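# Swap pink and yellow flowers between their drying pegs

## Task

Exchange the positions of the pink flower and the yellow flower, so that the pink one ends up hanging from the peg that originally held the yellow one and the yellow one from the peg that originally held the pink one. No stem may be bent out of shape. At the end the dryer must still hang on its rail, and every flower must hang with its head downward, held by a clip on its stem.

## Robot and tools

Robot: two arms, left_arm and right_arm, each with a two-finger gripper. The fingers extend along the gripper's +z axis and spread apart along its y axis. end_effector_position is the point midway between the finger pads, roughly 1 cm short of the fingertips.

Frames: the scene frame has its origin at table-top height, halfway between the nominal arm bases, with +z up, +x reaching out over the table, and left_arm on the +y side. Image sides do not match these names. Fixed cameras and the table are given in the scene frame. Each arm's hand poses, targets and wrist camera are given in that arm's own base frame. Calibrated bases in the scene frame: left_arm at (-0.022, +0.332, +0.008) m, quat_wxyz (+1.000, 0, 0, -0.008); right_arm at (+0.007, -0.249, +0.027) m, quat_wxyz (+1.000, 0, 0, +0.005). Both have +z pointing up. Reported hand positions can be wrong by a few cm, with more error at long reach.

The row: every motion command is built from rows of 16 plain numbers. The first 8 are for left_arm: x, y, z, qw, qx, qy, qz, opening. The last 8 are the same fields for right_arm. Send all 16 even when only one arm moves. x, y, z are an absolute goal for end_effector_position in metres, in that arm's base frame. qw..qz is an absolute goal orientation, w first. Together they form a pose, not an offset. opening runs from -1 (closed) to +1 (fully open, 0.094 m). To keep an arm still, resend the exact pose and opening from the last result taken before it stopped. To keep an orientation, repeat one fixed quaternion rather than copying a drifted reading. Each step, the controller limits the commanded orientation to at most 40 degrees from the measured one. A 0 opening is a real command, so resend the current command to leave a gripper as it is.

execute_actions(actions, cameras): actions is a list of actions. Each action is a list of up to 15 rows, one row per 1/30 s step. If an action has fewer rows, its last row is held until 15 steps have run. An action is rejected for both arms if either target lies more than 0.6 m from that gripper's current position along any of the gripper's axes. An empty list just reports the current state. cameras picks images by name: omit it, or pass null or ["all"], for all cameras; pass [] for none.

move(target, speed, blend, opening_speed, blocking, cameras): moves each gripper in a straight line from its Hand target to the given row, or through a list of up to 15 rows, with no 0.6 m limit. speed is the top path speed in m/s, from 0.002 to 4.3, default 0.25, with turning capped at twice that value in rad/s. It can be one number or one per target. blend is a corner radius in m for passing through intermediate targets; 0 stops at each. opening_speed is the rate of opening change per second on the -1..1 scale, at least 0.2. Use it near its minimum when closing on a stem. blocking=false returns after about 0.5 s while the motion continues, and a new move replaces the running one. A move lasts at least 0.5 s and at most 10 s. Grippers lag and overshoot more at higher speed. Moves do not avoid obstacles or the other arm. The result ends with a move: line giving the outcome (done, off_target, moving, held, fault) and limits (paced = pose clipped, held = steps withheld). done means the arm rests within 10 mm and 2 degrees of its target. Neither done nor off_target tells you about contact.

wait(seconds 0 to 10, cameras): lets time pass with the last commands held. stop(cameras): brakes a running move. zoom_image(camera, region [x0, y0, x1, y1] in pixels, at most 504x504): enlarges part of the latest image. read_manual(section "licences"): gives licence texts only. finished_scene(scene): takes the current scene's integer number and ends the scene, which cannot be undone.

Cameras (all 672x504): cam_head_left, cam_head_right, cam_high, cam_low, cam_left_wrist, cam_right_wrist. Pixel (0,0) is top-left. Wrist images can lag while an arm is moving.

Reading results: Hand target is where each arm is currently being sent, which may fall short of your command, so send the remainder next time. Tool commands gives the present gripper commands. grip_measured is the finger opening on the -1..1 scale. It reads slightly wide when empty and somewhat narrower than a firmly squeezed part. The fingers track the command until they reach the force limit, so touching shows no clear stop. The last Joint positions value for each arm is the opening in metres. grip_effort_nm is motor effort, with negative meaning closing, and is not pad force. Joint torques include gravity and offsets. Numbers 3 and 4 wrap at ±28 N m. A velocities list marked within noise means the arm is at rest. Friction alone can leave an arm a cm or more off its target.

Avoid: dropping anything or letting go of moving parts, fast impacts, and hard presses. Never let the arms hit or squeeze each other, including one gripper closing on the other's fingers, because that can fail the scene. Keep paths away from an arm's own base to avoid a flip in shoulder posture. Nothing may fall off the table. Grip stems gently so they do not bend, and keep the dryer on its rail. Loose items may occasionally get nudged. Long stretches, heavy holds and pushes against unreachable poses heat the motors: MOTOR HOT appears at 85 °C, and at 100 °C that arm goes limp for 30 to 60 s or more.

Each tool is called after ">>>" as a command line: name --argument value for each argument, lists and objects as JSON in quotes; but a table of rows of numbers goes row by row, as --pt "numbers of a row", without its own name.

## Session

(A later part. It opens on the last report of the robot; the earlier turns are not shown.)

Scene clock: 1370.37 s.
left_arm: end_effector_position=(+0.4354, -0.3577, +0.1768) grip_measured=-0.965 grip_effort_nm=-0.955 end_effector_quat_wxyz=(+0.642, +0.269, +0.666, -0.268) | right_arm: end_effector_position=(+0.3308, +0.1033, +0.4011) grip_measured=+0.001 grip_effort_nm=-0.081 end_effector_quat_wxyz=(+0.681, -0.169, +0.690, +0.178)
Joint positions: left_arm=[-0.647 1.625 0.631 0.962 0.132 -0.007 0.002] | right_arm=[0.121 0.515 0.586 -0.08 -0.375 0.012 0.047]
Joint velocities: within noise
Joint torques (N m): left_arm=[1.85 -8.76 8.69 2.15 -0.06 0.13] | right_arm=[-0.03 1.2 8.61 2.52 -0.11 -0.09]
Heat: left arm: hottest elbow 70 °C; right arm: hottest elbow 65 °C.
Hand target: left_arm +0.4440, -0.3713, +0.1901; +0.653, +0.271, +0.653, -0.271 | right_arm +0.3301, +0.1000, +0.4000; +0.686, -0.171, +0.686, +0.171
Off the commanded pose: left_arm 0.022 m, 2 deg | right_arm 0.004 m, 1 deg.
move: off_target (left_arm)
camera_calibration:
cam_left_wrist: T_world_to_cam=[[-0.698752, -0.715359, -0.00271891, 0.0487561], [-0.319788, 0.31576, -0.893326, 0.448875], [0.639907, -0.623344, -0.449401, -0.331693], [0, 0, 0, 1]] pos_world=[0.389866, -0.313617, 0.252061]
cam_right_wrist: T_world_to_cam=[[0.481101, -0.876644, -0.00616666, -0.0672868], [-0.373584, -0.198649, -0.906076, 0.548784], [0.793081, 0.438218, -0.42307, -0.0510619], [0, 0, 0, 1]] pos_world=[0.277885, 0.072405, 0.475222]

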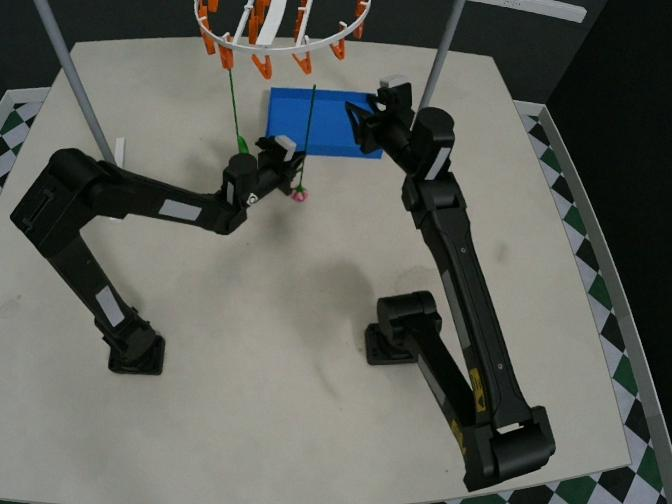

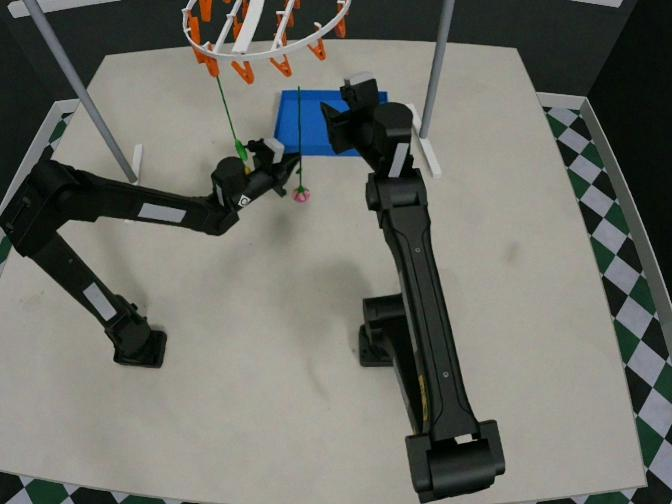

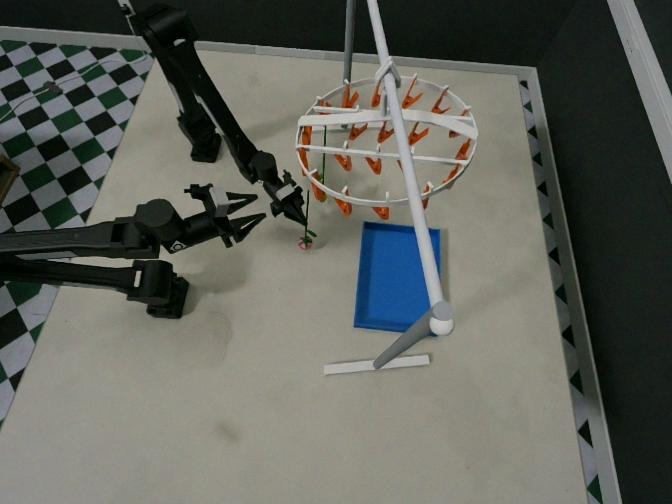

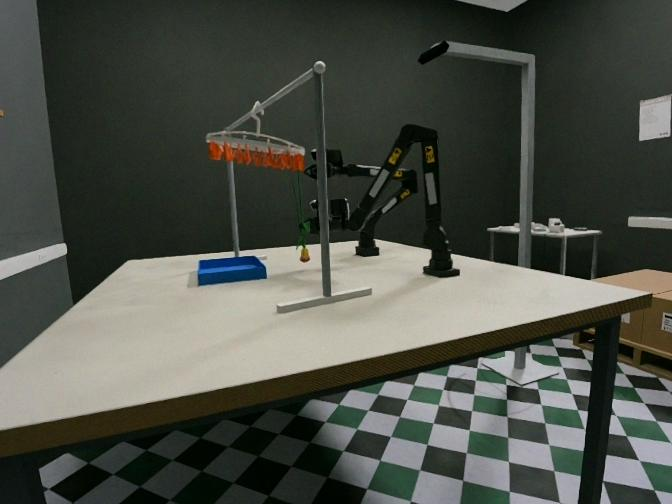

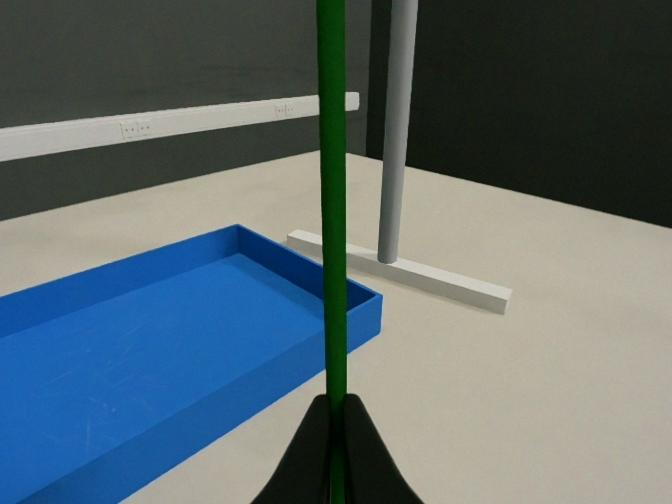

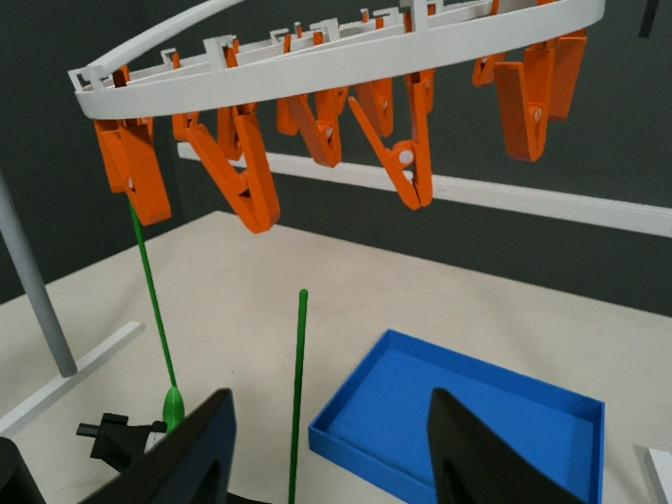

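>>> move --pt "0.467 -0.420 0.20 0.653 0.271 0.653 -0.271 -0.97 0.33 0.10 0.40 0.6861 -0.1711 0.6861 0.1711 0.0" --speed 0.12 --cameras '["cam_right_wrist","cam_low"]'

>>> zoom_image --camera "cam_right_wrist" --region '[200, 100, 500, 325]'

>>> move --pt "0.467 -0.420 0.20 0.653 0.271 0.653 -0.271 -0.97 0.40 0.02 0.39 0.588 -0.393 0.588 0.393 0.0" --speed 0.15 --cameras '["cam_right_wrist","cam_high"]'

>>> zoom_image --camera "cam_right_wrist" --region '[200, 50, 500, 275]'

Scene clock: 1381.83 s.
left_arm: end_effector_position=(+0.4573, -0.4056, +0.1874) grip_measured=-0.963 grip_effort_nm=-0.930 end_effector_quat_wxyz=(+0.644, +0.270, +0.663, -0.269) | right_arm: end_effector_position=(+0.3307, +0.1032, +0.4013) grip_measured=+0.001 grip_effort_nm=-0.081 end_effector_quat_wxyz=(+0.681, -0.169, +0.689, +0.178)
Joint positions: left_arm=[-0.703 1.692 0.77 0.897 0.079 -0.007 0.002] | right_arm=[0.121 0.515 0.586 -0.08 -0.375 0.012 0.047]
Joint velocities: within noise
Joint torques (N m): left_arm=[1.96 -10.17 9.36 1.78 -0.07 0.13] | right_arm=[-0.26 1.2 8.66 2.43 -0.1 -0.08]
Heat: left arm: hottest elbow 69 °C; right arm: hottest elbow 62 °C.
Hand target: left_arm +0.4660, -0.4193, +0.2002; +0.653, +0.271, +0.653, -0.271 | right_arm +0.3300, +0.1000, +0.4000; +0.686, -0.171, +0.686, +0.171
Off the commanded pose: left_arm 0.021 m, 2 deg | right_arm 0.004 m, 1 deg.
move: off_target (left_arm)
camera_calibration:
cam_right_wrist: T_world_to_cam=[[0.481188, -0.876596, -0.00605255, -0.0673594], [-0.373255, -0.198633, -0.906215, 0.548754], [0.793183, 0.438319, -0.422774, -0.0509938], [0, 0, 0, 1]] pos_world=[0.277685, 0.0723051, 0.475322]
Images, in order (width x height): cam_low 672x504, cam_right_wrist 672x504.

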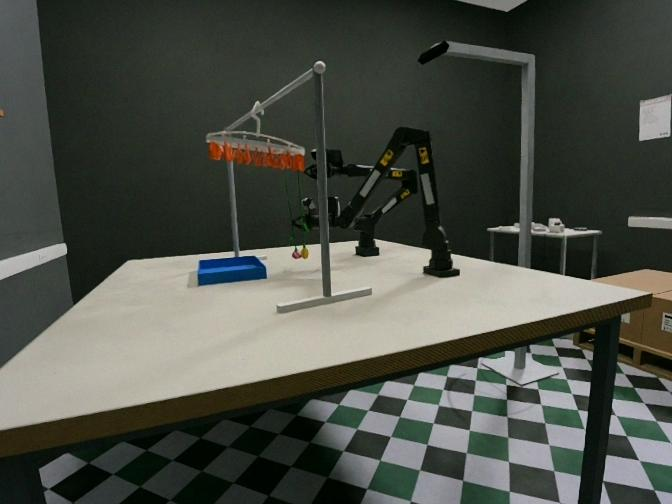

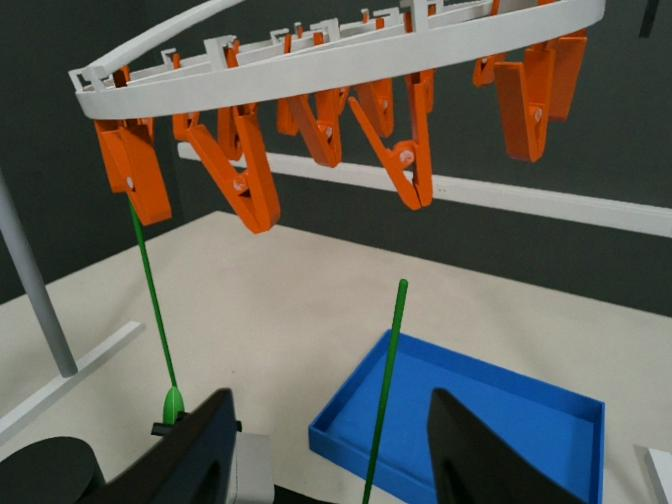

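Scaled by 1.680 from the camera's 672x504 image, which has a finer 960x720 frame.

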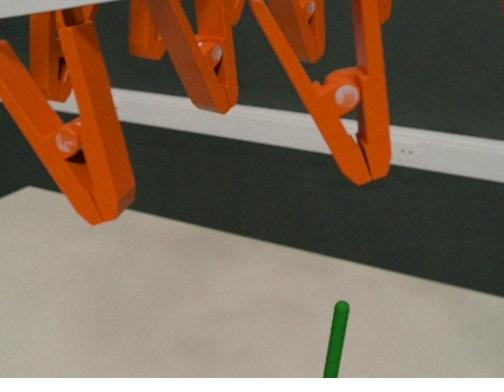

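Scene clock: 1384.77 s.
left_arm: end_effector_position=(+0.4573, -0.4056, +0.1874) grip_measured=-0.967 grip_effort_nm=-0.994 end_effector_quat_wxyz=(+0.644, +0.270, +0.663, -0.269) | right_arm: end_effector_position=(+0.3902, +0.0274, +0.3657) grip_measured=+0.001 grip_effort_nm=-0.071 end_effector_quat_wxyz=(+0.574, -0.368, +0.604, +0.413)
Joint positions: left_arm=[-0.703 1.692 0.77 0.897 0.078 -0.007 0.002] | right_arm=[-0.383 1.111 0.772 0.245 -1.554 -0.017 0.047]
Joint velocities: within noise
Joint torques (N m): left_arm=[2.02 -10.17 9.39 1.8 -0.06 0.13] | right_arm=[-0.09 -5.6 12.62 2.02 -0.18 -0.1]
Heat: left arm: hottest elbow 70 °C; right arm: hottest elbow 62 °C.
Hand target: left_arm +0.4660, -0.4193, +0.2002; +0.653, +0.271, +0.653, -0.271 | right_arm +0.3986, +0.0206, +0.3894; +0.591, -0.389, +0.591, +0.389
Off the commanded pose: left_arm 0.021 m, 2 deg | right_arm 0.027 m, 4 deg.
joint sent to its limit (right arm) — joint 5 (wrist yaw), lower limit. The joint targets still meet the commanded pose.
move: off_target (left_arm, right_arm)
camera_calibration:
cam_right_wrist: T_world_to_cam=[[0.920942, -0.38374, -0.0678932, -0.325117], [-0.217186, -0.360753, -0.907021, 0.467492], [0.323568, 0.850059, -0.415576, 0.0892788], [0, 0, 0, 1]] pos_world=[0.372059, -0.0320034, 0.439054]
Images, in order (width x height): cam_high 672x504, cam_right_wrist 672x504.

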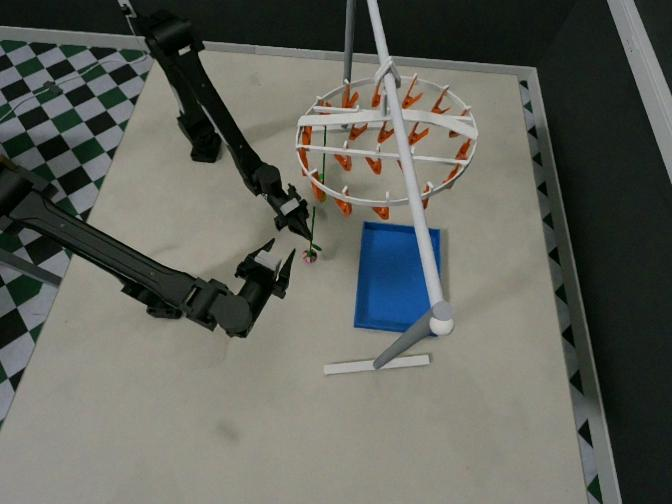

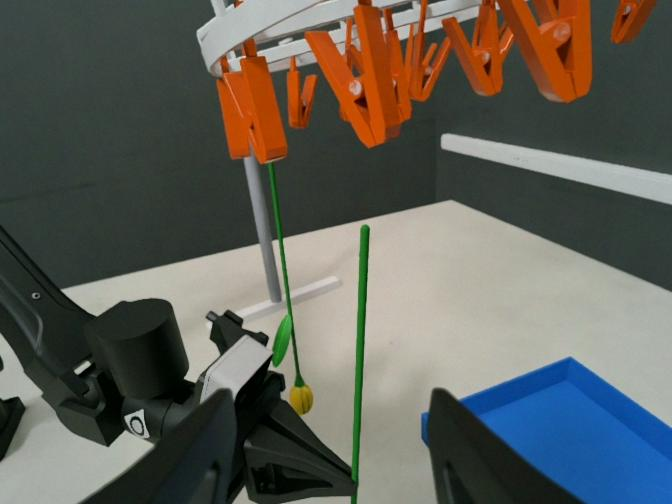

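Scaled by 1.680 from the camera's 672x504 image, which has a finer 960x720 frame.

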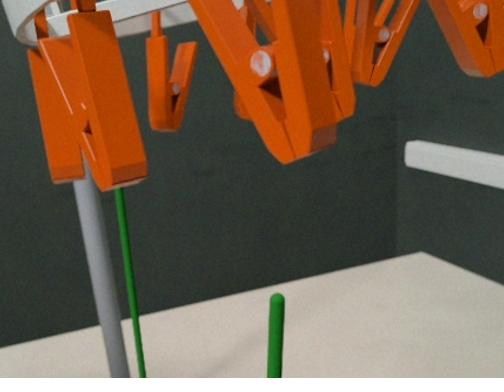

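>>> move --pt "0.467 -0.420 0.20 0.653 0.271 0.653 -0.271 -0.97 0.34 0.085 0.42 0.6861 -0.1711 0.6861 0.1711 0.0" --pt "0.467 -0.420 0.20 0.653 0.271 0.653 -0.271 -0.97 0.395 0.113 0.455 0.6861 -0.1711 0.6861 0.1711 0.0" --speed 0.15 --blend 0.01 --cameras '["cam_right_wrist"]'

Scene clock: 1399.17 s.
left_arm: end_effector_position=(+0.4573, -0.4056, +0.1874) grip_measured=-0.966 grip_effort_nm=-0.974 end_effector_quat_wxyz=(+0.644, +0.270, +0.663, -0.269) | right_arm: end_effector_position=(+0.3908, +0.1083, +0.4147) grip_measured=+0.001 grip_effort_nm=-0.076 end_effector_quat_wxyz=(+0.662, -0.169, +0.710, +0.168)
Joint positions: left_arm=[-0.703 1.692 0.77 0.897 0.078 -0.007 0.002] | right_arm=[0.122 0.729 0.724 -0.065 -0.36 -0.01 0.047]
Joint velocities: within noise
Joint torques (N m): left_arm=[1.9 -10.23 9.39 1.8 -0.06 0.13] | right_arm=[1.44 -0.73 13.94 2.7 0.08 0.14]
Heat: left arm: hottest elbow 73 °C; right arm: hottest elbow 63 °C.
Hand target: left_arm +0.4660, -0.4193, +0.2002; +0.653, +0.271, +0.653, -0.271 | right_arm +0.3923, +0.1122, +0.4540; +0.686, -0.171, +0.686, +0.171
Off the commanded pose: left_arm 0.021 m, 2 deg | right_arm 0.041 m, 4 deg.
move: off_target (left_arm, right_arm)
camera_calibration:
cam_right_wrist: T_world_to_cam=[[0.468404, -0.883491, -0.00641981, -0.0858492], [-0.422089, -0.217385, -0.880105, 0.594651], [0.776169, 0.414954, -0.474736, -0.0645057], [0, 0, 0, 1]] pos_world=[0.341275, 0.0801884, 0.492181]
Images, in order (width x height): cam_right_wrist 672x504.

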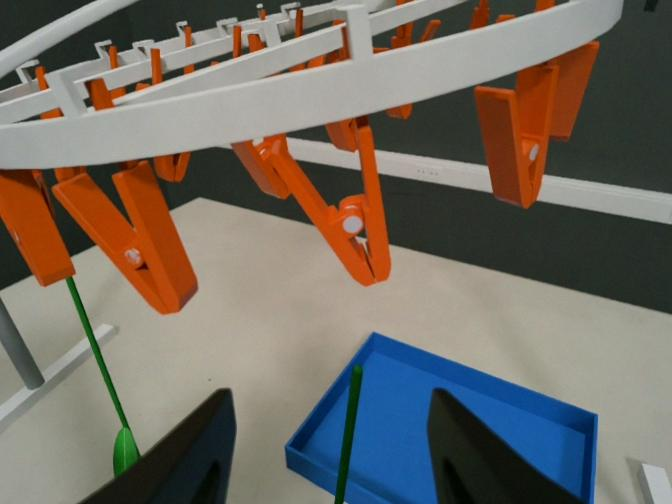

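>>> move --pt "0.467 -0.420 0.20 0.653 0.271 0.653 -0.271 -0.97 0.430 0.130 0.458 0.6861 -0.1711 0.6861 0.1711 0.0" --pt "0.467 -0.420 0.20 0.653 0.271 0.653 -0.271 -0.97 0.455 0.143 0.460 0.6861 -0.1711 0.6861 0.1711 0.0" --speed 0.1 --cameras '["cam_right_wrist","cam_head_right"]'

>>> zoom_image --camera "cam_head_right" --region '[270, 20, 350, 100]'

Scene clock: 1407.57 s.
left_arm: end_effector_position=(+0.4573, -0.4056, +0.1874) grip_measured=-0.968 grip_effort_nm=-0.999 end_effector_quat_wxyz=(+0.644, +0.270, +0.663, -0.269) | right_arm: end_effector_position=(+0.4482, +0.1368, +0.4197) grip_measured=+0.001 grip_effort_nm=-0.071 end_effector_quat_wxyz=(+0.662, -0.171, +0.711, +0.166)
Joint positions: left_arm=[-0.703 1.692 0.77 0.897 0.078 -0.007 0.002] | right_arm=[0.193 0.923 0.827 0.025 -0.289 -0.01 0.047]
Joint velocities: within noise
Joint torques (N m): left_arm=[1.9 -10.17 9.37 1.78 -0.06 0.13] | right_arm=[1.38 -3.66 13.97 2.71 0.06 0.13]
Heat: left arm: hottest elbow 74 °C; right arm: hottest elbow 66 °C.
Hand target: left_arm +0.4660, -0.4193, +0.2002; +0.653, +0.271, +0.653, -0.271 | right_arm +0.4519, +0.1420, +0.4590; +0.686, -0.171, +0.686, +0.171
Off the commanded pose: left_arm 0.021 m, 2 deg | right_arm 0.041 m, 4 deg.
move: off_target (left_arm, right_arm)
camera_calibration:
cam_right_wrist: T_world_to_cam=[[0.468618, -0.883399, -0.00181156, -0.0895098], [-0.421684, -0.221889, -0.879175, 0.629566], [0.77626, 0.412761, -0.476496, -0.117424], [0, 0, 0, 1]] pos_world=[0.398575, 0.109089, 0.497385]
Images, in order (width x height): cam_head_right 672x504, cam_right_wrist 672x504.

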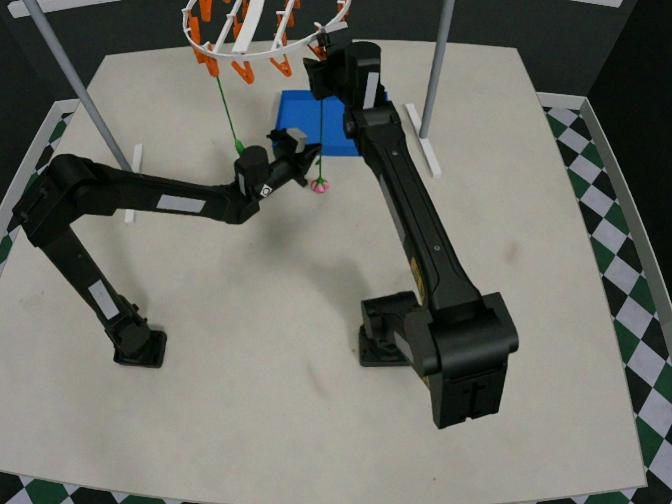

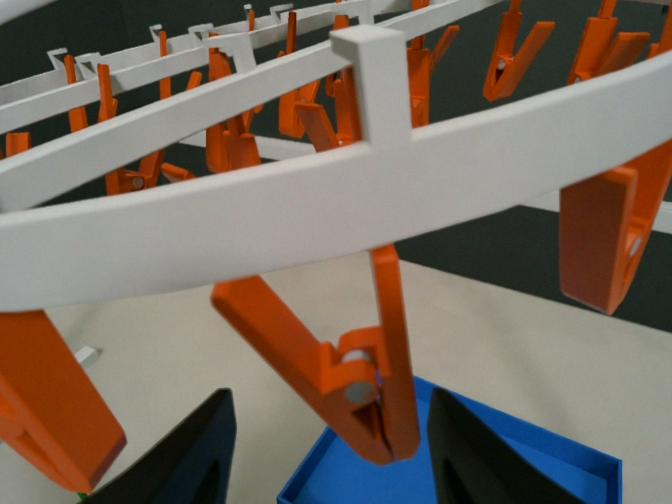

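Scaled by 6.300 from the camera's 672x504 image, which has a finer 960x720 frame.

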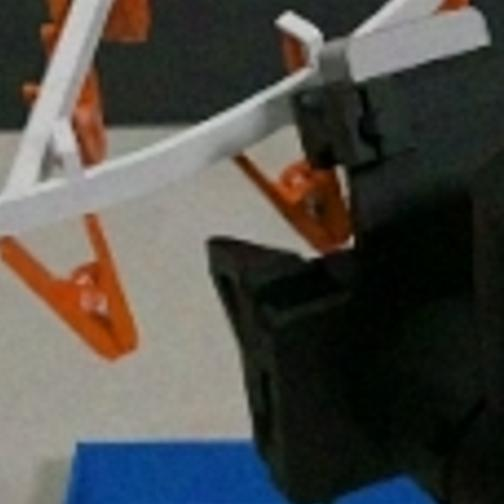

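>>> move --pt "0.467 -0.420 0.20 0.653 0.271 0.653 -0.271 -0.97 0.4515 0.153 0.461 0.6861 -0.1711 0.6861 0.1711 0.0" --speed 0.1 --cameras '["cam_right_wrist"]'

Scene clock: 1411.00 s.
left_arm: end_effector_position=(+0.4573, -0.4056, +0.1874) grip_measured=-0.966 grip_effort_nm=-0.974 end_effector_quat_wxyz=(+0.644, +0.270, +0.663, -0.269) | right_arm: end_effector_position=(+0.4460, +0.1470, +0.4196) grip_measured=+0.001 grip_effort_nm=-0.071 end_effector_quat_wxyz=(+0.662, -0.172, +0.711, +0.166)
Joint positions: left_arm=[-0.703 1.692 0.77 0.897 0.078 -0.007 0.002] | right_arm=[0.227 0.923 0.827 0.025 -0.255 -0.01 0.047]
Joint velocities: within noise
Joint torques (N m): left_arm=[1.9 -10.17 9.39 1.8 -0.06 0.13] | right_arm=[1.26 -4.07 14.02 2.56 0.08 0.13]
Heat: left arm: hottest elbow 75 °C; right arm: hottest elbow 65 °C.
Hand target: left_arm +0.4660, -0.4193, +0.2002; +0.653, +0.271, +0.653, -0.271 | right_arm +0.4487, +0.1520, +0.4600; +0.686, -0.171, +0.686, +0.171
Off the commanded pose: left_arm 0.021 m, 2 deg | right_arm 0.042 m, 4 deg.
move: off_target (left_arm, right_arm)
camera_calibration:
cam_right_wrist: T_world_to_cam=[[0.469048, -0.883173, 0.000556182, -0.0806662], [-0.421171, -0.224235, -0.878825, 0.630764], [0.776279, 0.411977, -0.477144, -0.119647], [0, 0, 0, 1]] pos_world=[0.396376, 0.119489, 0.497287]
Images, in order (width x height): cam_right_wrist 672x504.

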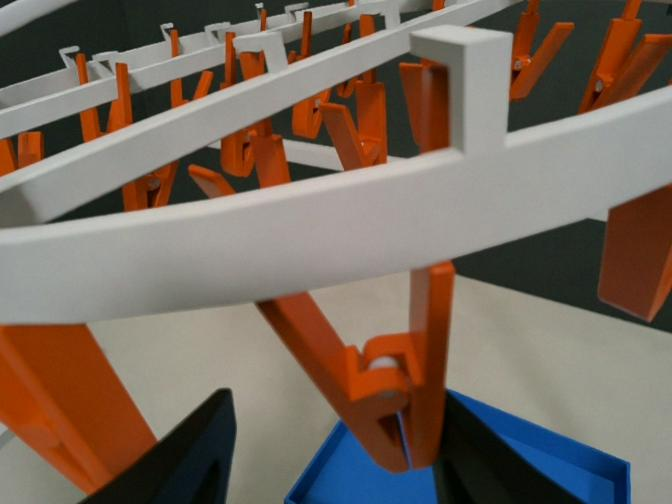

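>>> move --pt "0.467 -0.420 0.20 0.653 0.271 0.653 -0.271 -0.97 0.4535 0.141 0.461 0.6861 -0.1711 0.6861 0.1711 0.0" --speed 0.1 --cameras '["cam_right_wrist"]'

Scene clock: 1414.00 s.
left_arm: end_effector_position=(+0.4573, -0.4056, +0.1874) grip_measured=-0.966 grip_effort_nm=-0.803 end_effector_quat_wxyz=(+0.644, +0.270, +0.663, -0.269) | right_arm: end_effector_position=(+0.4461, +0.1437, +0.4197) grip_measured=+0.001 grip_effort_nm=-0.081 end_effector_quat_wxyz=(+0.661, -0.176, +0.709, +0.171)
Joint positions: left_arm=[-0.703 1.692 0.77 0.897 0.078 -0.007 0.002] | right_arm=[0.208 0.923 0.827 0.025 -0.288 -0.01 0.047]
Joint velocities: left_arm=[-0.005 -0.024 -0.012 0.007 0.066 -0.081 0.019] | right_arm=[within noise]
Joint torques (N m): left_arm=[1.96 -10.17 9.39 1.8 -0.06 0.13] | right_arm=[-0.09 -4.13 14 2.54 -0.11 0.12]
Heat: left arm: hottest elbow 75 °C; right arm: hottest elbow 65 °C.
Hand target: left_arm +0.4660, -0.4193, +0.2002; +0.653, +0.271, +0.653, -0.271 | right_arm +0.4507, +0.1404, +0.4600; +0.686, -0.171, +0.686, +0.171
Off the commanded pose: left_arm 0.021 m, 2 deg | right_arm 0.042 m, 4 deg.
move: off_target (left_arm, right_arm)
camera_calibration:
cam_right_wrist: T_world_to_cam=[[0.481707, -0.876331, -0.00172083, -0.0892804], [-0.418331, -0.228225, -0.879154, 0.629624], [0.770037, 0.424215, -0.476534, -0.117511], [0, 0, 0, 1]] pos_world=[0.396886, 0.115306, 0.497385]
Images, in order (width x height): cam_right_wrist 672x504.

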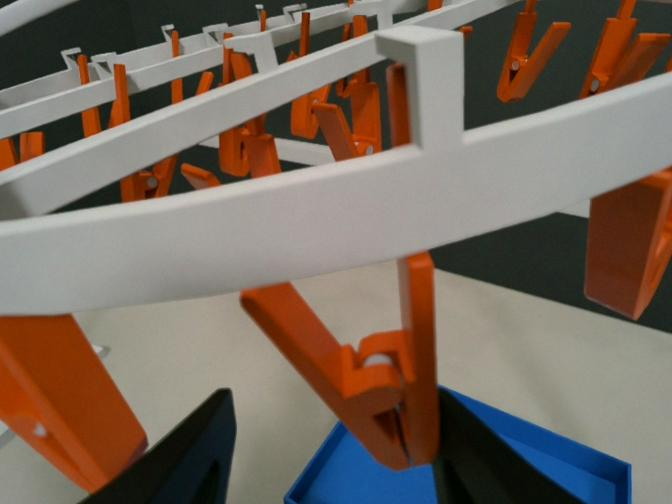

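>>> move --pt "0.467 -0.420 0.20 0.653 0.271 0.653 -0.271 -0.97 0.4625 0.1455 0.463 0.6861 -0.1711 0.6861 0.1711 0.0" --pt "0.467 -0.420 0.20 0.653 0.271 0.653 -0.271 -0.97 0.4625 0.1455 0.484 0.6861 -0.1711 0.6861 0.1711 0.0" --speed 0.1 --cameras '["cam_right_wrist","cam_head_right"]'

>>> zoom_image --camera "cam_head_right" --region '[280, 20, 360, 100]'

Scene clock: 1420.63 s.
left_arm: end_effector_position=(+0.4573, -0.4056, +0.1874) grip_measured=-0.963 grip_effort_nm=-0.935 end_effector_quat_wxyz=(+0.644, +0.270, +0.663, -0.269) | right_arm: end_effector_position=(+0.4562, +0.1452, +0.4508) grip_measured=+0.001 grip_effort_nm=-0.076 end_effector_quat_wxyz=(+0.671, -0.175, +0.700, +0.170)
Joint positions: left_arm=[-0.703 1.692 0.77 0.897 0.078 -0.007 0.002] | right_arm=[0.208 0.947 0.905 -0.002 -0.285 -0.01 0.047]
Joint velocities: within noise
Joint torques (N m): left_arm=[1.96 -10.23 9.37 1.8 -0.06 0.13] | right_arm=[0.32 -4.25 13.97 1.68 0.09 0.12]
Heat: left arm: hottest elbow 75 °C; right arm: hottest elbow 64 °C.
Hand target: left_arm +0.4660, -0.4193, +0.2002; +0.653, +0.271, +0.653, -0.271 | right_arm +0.4605, +0.1450, +0.4832; +0.686, -0.171, +0.686, +0.171
Off the commanded pose: left_arm 0.021 m, 2 deg | right_arm 0.034 m, 2 deg.
move: off_target (left_arm, right_arm)
camera_calibration:
cam_right_wrist: T_world_to_cam=[[0.478678, -0.877969, 0.00624704, -0.0947272], [-0.395599, -0.222026, -0.891182, 0.655635], [0.783817, 0.424118, -0.453603, -0.127798], [0, 0, 0, 1]] pos_world=[0.404883, 0.116602, 0.526913]
Images, in order (width x height): cam_head_right 672x504, cam_right_wrist 672x504.

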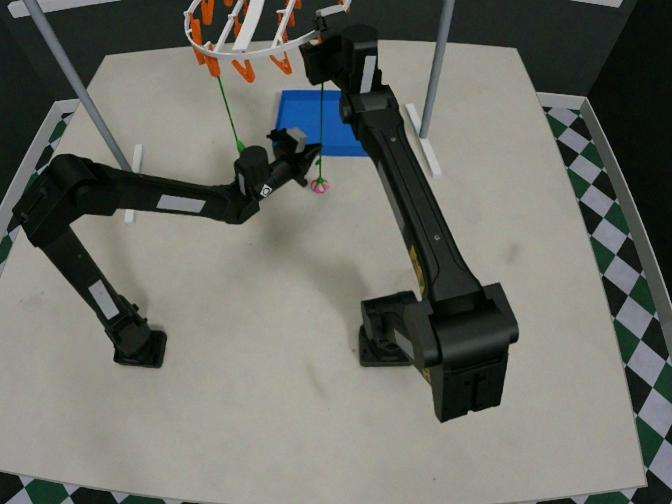

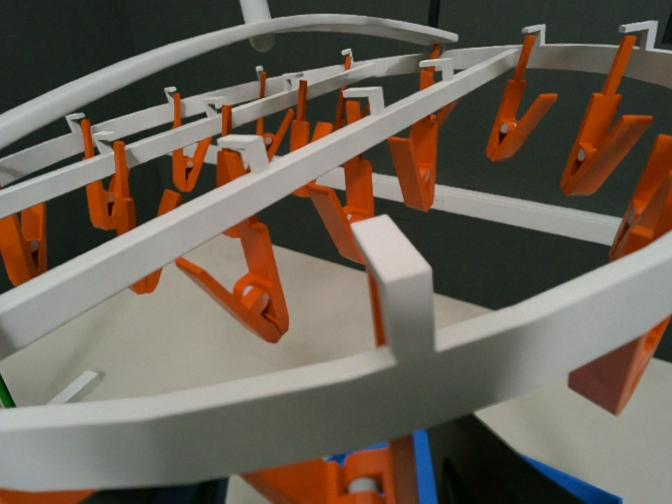

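Scaled by 6.300 from the camera's 672x504 image, which has a finer 960x720 frame.

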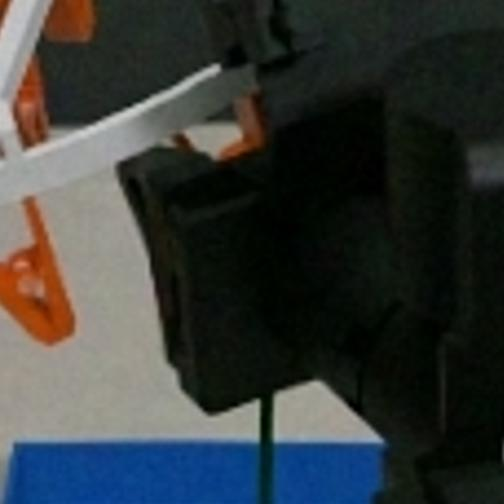

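>>> move --pt "0.467 -0.420 0.20 0.653 0.271 0.653 -0.271 -0.97 0.4625 0.1455 0.480 0.6861 -0.1711 0.6861 0.1711 -0.62" --opening_speed 0.5

>>> zoom_image --camera "cam_head_left" --region '[300, 40, 370, 110]'

>>> zoom_image --camera "cam_head_right" --region '[280, 30, 350, 100]'

>>> zoom_image --camera "cam_low" --region '[260, 140, 310, 190]'

>>> zoom_image --camera "cam_high" --region '[280, 160, 350, 230]'

Scene clock: 1425.93 s.
left_arm: end_effector_position=(+0.4573, -0.4056, +0.1874) grip_measured=-0.968 grip_effort_nm=-0.994 end_effector_quat_wxyz=(+0.644, +0.270, +0.663, -0.269) | right_arm: end_effector_position=(+0.4562, +0.1452, +0.4507) grip_measured=-0.569 grip_effort_nm=-0.994 end_effector_quat_wxyz=(+0.671, -0.175, +0.700, +0.170)
Joint positions: left_arm=[-0.703 1.692 0.77 0.897 0.078 -0.007 0.002] | right_arm=[0.208 0.947 0.905 -0.002 -0.284 -0.01 0.02]
Joint velocities: within noise
Joint torques (N m): left_arm=[1.96 -10.17 9.39 1.78 -0.06 0.13] | right_arm=[0.44 -3.84 13.29 2.11 0.06 0.12]
Heat: left arm: hottest elbow 76 °C; right arm: hottest elbow 64 °C.
Hand target: left_arm +0.4660, -0.4193, +0.2002; +0.653, +0.271, +0.653, -0.271 | right_arm +0.4608, +0.1451, +0.4794; +0.686, -0.171, +0.686, +0.171
Off the commanded pose: left_arm 0.021 m, 2 deg | right_arm 0.030 m, 2 deg.
move: off_target (left_arm, right_arm)
camera_calibration:
cam_left_wrist: T_world_to_cam=[[-0.700362, -0.713771, -0.00492198, 0.0315737], [-0.313694, 0.31398, -0.89611, 0.477459], [0.641163, -0.626057, -0.443806, -0.373506], [0, 0, 0, 1]] pos_world=[0.411367, -0.361212, 0.262247]
cam_right_wrist: T_world_to_cam=[[0.478293, -0.878179, 0.00615676, -0.0945471], [-0.396079, -0.221968, -0.890983, 0.655668], [0.783809, 0.423713, -0.453994, -0.127666], [0, 0, 0, 1]] pos_world=[0.404983, 0.116602, 0.526812]

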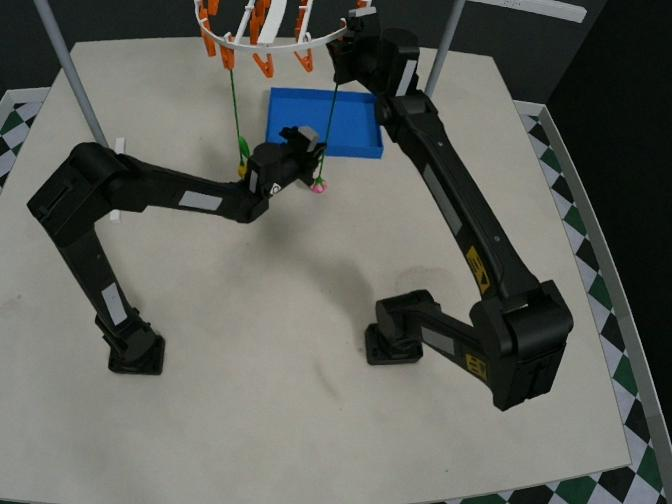

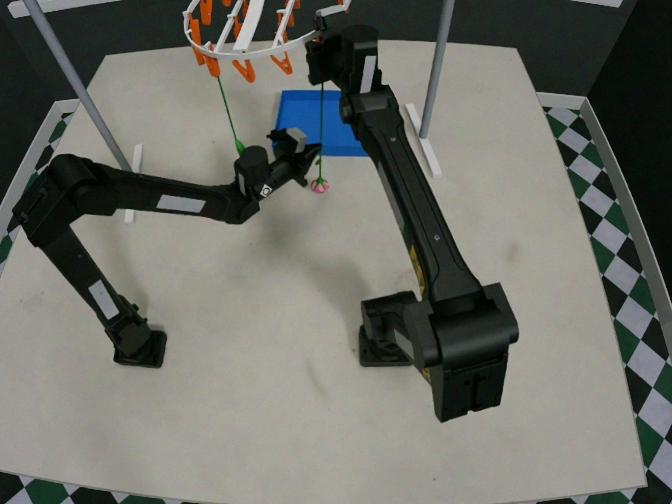

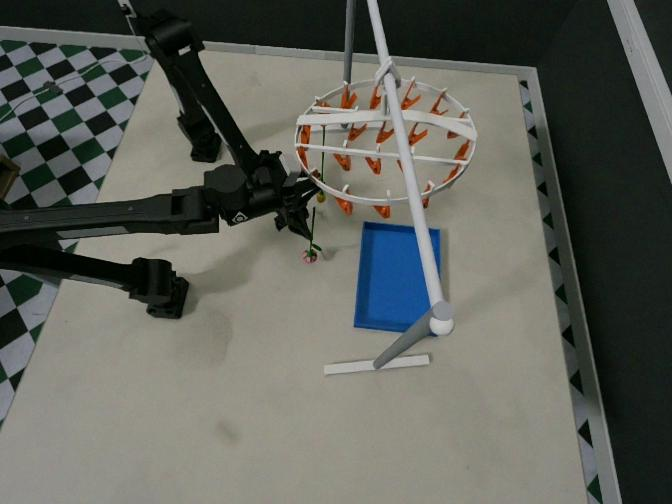

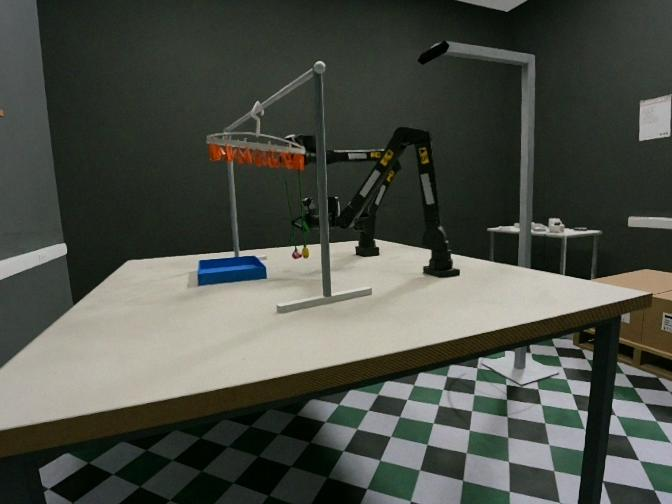

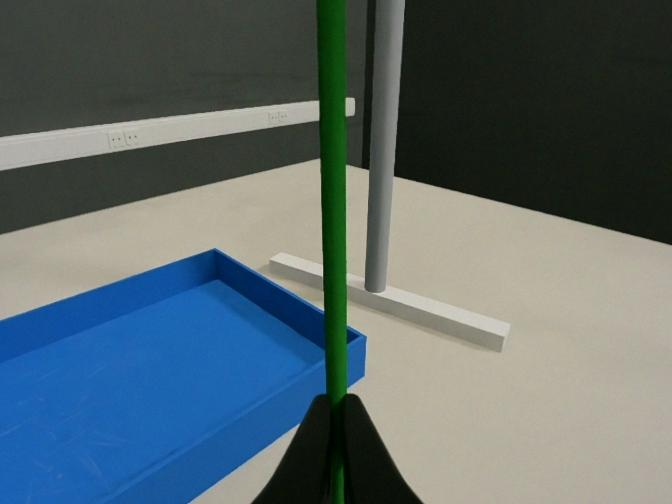

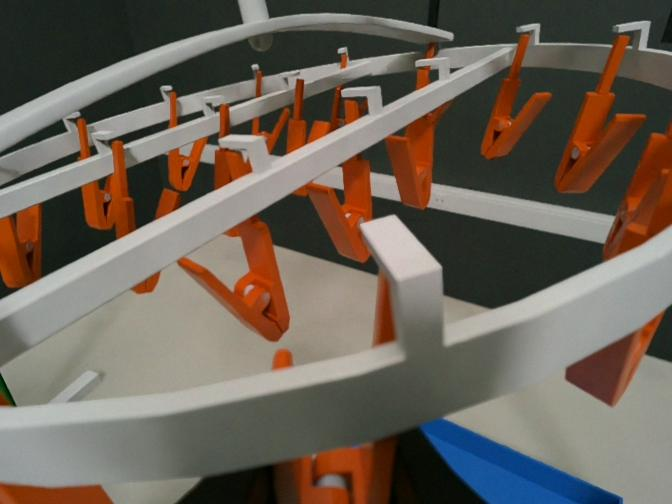

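Scaled by 7.200 from the camera's 672x504 image, which has a finer 960x720 frame.

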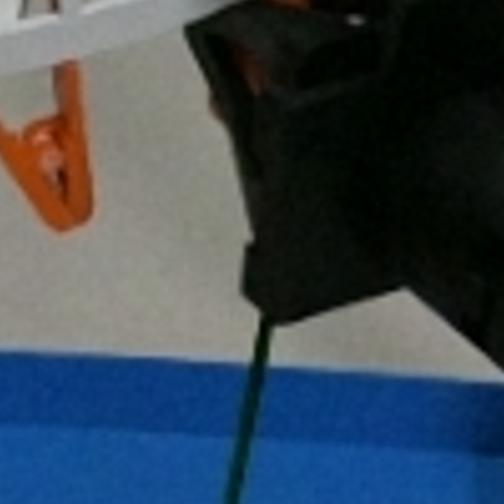

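Scaled by 7.200 from the camera's 672x504 image, which has a finer 960x720 frame.

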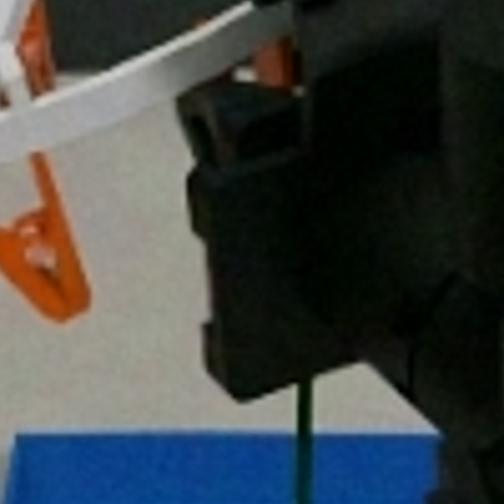

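Scaled by 10.080 from the camera's 672x504 image, which has a finer 960x720 frame.

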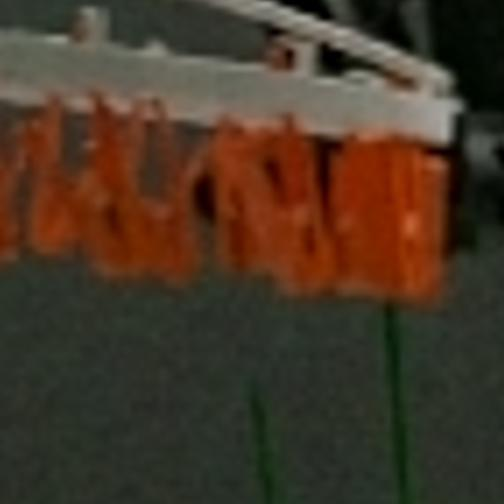

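Scaled by 7.200 from the camera's 672x504 image, which has a finer 960x720 frame.

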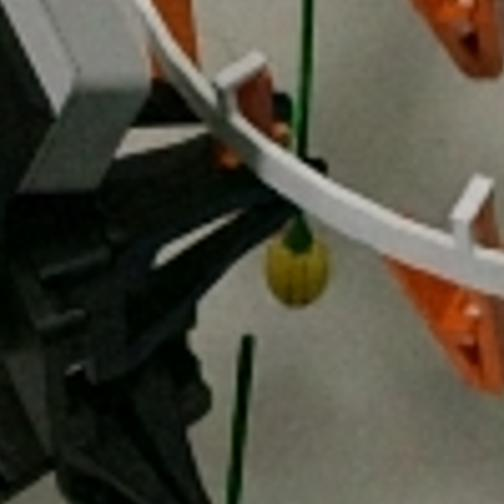

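>>> zoom_image --camera "cam_low" --region '[276, 144, 306, 174]'

>>> zoom_image --camera "cam_head_right" --region '[305, 30, 335, 60]'

Scaled by 16.800 from the camera's 672x504 image, which has a finer 960x720 frame.

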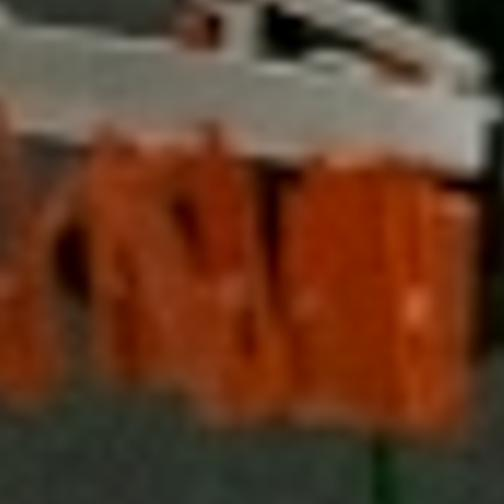

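Scaled by 16.800 from the camera's 672x504 image, which has a finer 960x720 frame.

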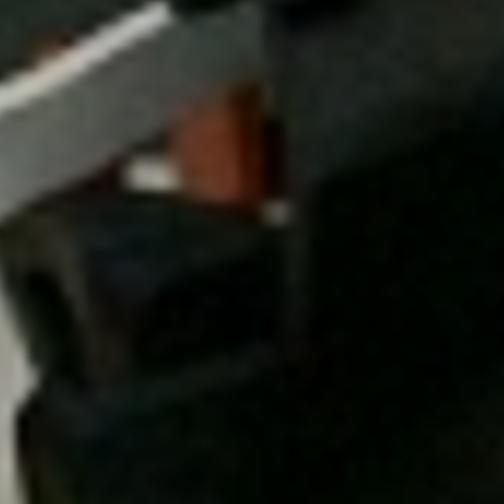

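>>> move --pt "0.463 -0.393 0.235 0.653 0.271 0.653 -0.271 -0.97 0.4625 0.1455 0.480 0.6861 -0.1711 0.6861 0.1711 -0.62" --speed 0.08 --cameras '["cam_high","cam_low"]'

>>> zoom_image --camera "cam_high" --region '[280, 160, 350, 230]'

>>> zoom_image --camera "cam_low" --region '[260, 140, 310, 190]'

Scene clock: 1446.23 s.
left_arm: end_effector_position=(+0.4566, -0.3947, +0.2195) grip_measured=-0.970 grip_effort_nm=-1.023 end_effector_quat_wxyz=(+0.643, +0.273, +0.661, -0.273) | right_arm: end_effector_position=(+0.4562, +0.1452, +0.4507) grip_measured=-0.571 grip_effort_nm=-1.033 end_effector_quat_wxyz=(+0.671, -0.175, +0.700, +0.170)
Joint positions: left_arm=[-0.68 1.599 0.77 0.806 0.113 -0.007 0.001] | right_arm=[0.208 0.947 0.905 -0.002 -0.284 -0.01 0.02]
Joint velocities: within noise
Joint torques (N m): left_arm=[3.31 -11.63 7.8 1.88 0.15 0.14] | right_arm=[0.44 -3.96 13.3 2.09 0.06 0.12]
Heat: left arm: hottest elbow 76 °C; right arm: hottest elbow 64 °C.
Hand target: left_arm +0.4628, -0.3928, +0.2349; +0.653, +0.271, +0.653, -0.271 | right_arm +0.4608, +0.1451, +0.4794; +0.686, -0.171, +0.686, +0.171
Off the commanded pose: left_arm 0.017 m, 1 deg | right_arm 0.030 m, 2 deg.
move: off_target (left_arm, right_arm)
Images, in order (width x height): cam_high 672x504, cam_low 672x504.

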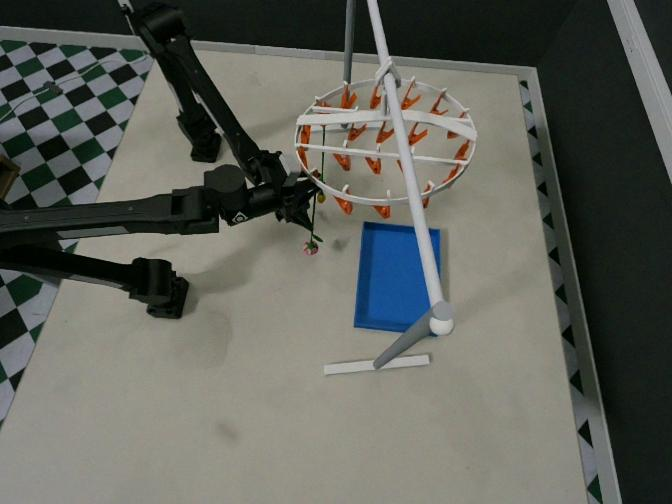

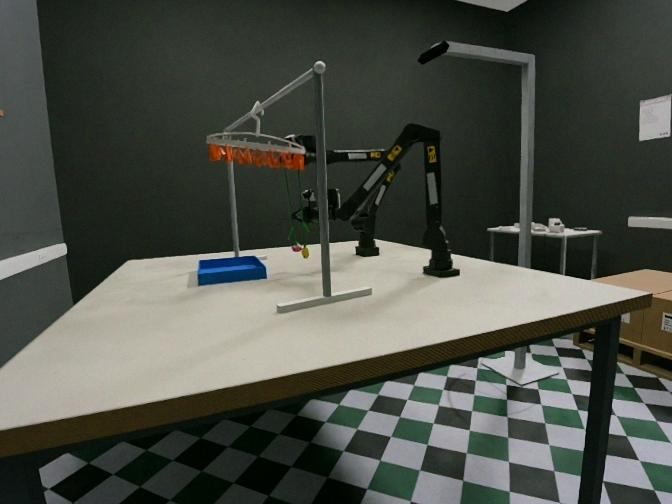

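Scaled by 7.200 from the camera's 672x504 image, which has a finer 960x720 frame.

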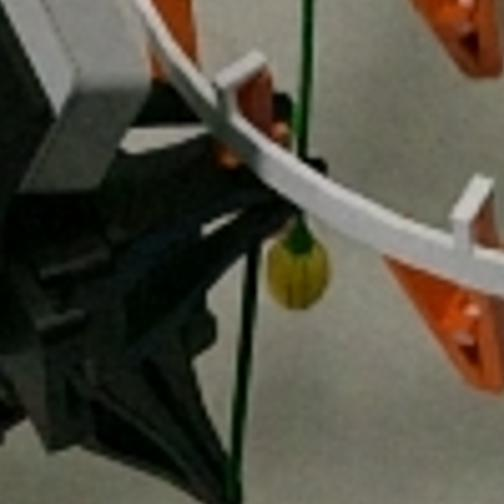

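Scaled by 10.080 from the camera's 672x504 image, which has a finer 960x720 frame.

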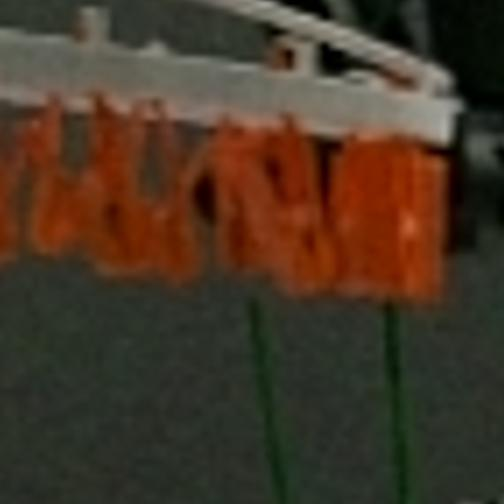

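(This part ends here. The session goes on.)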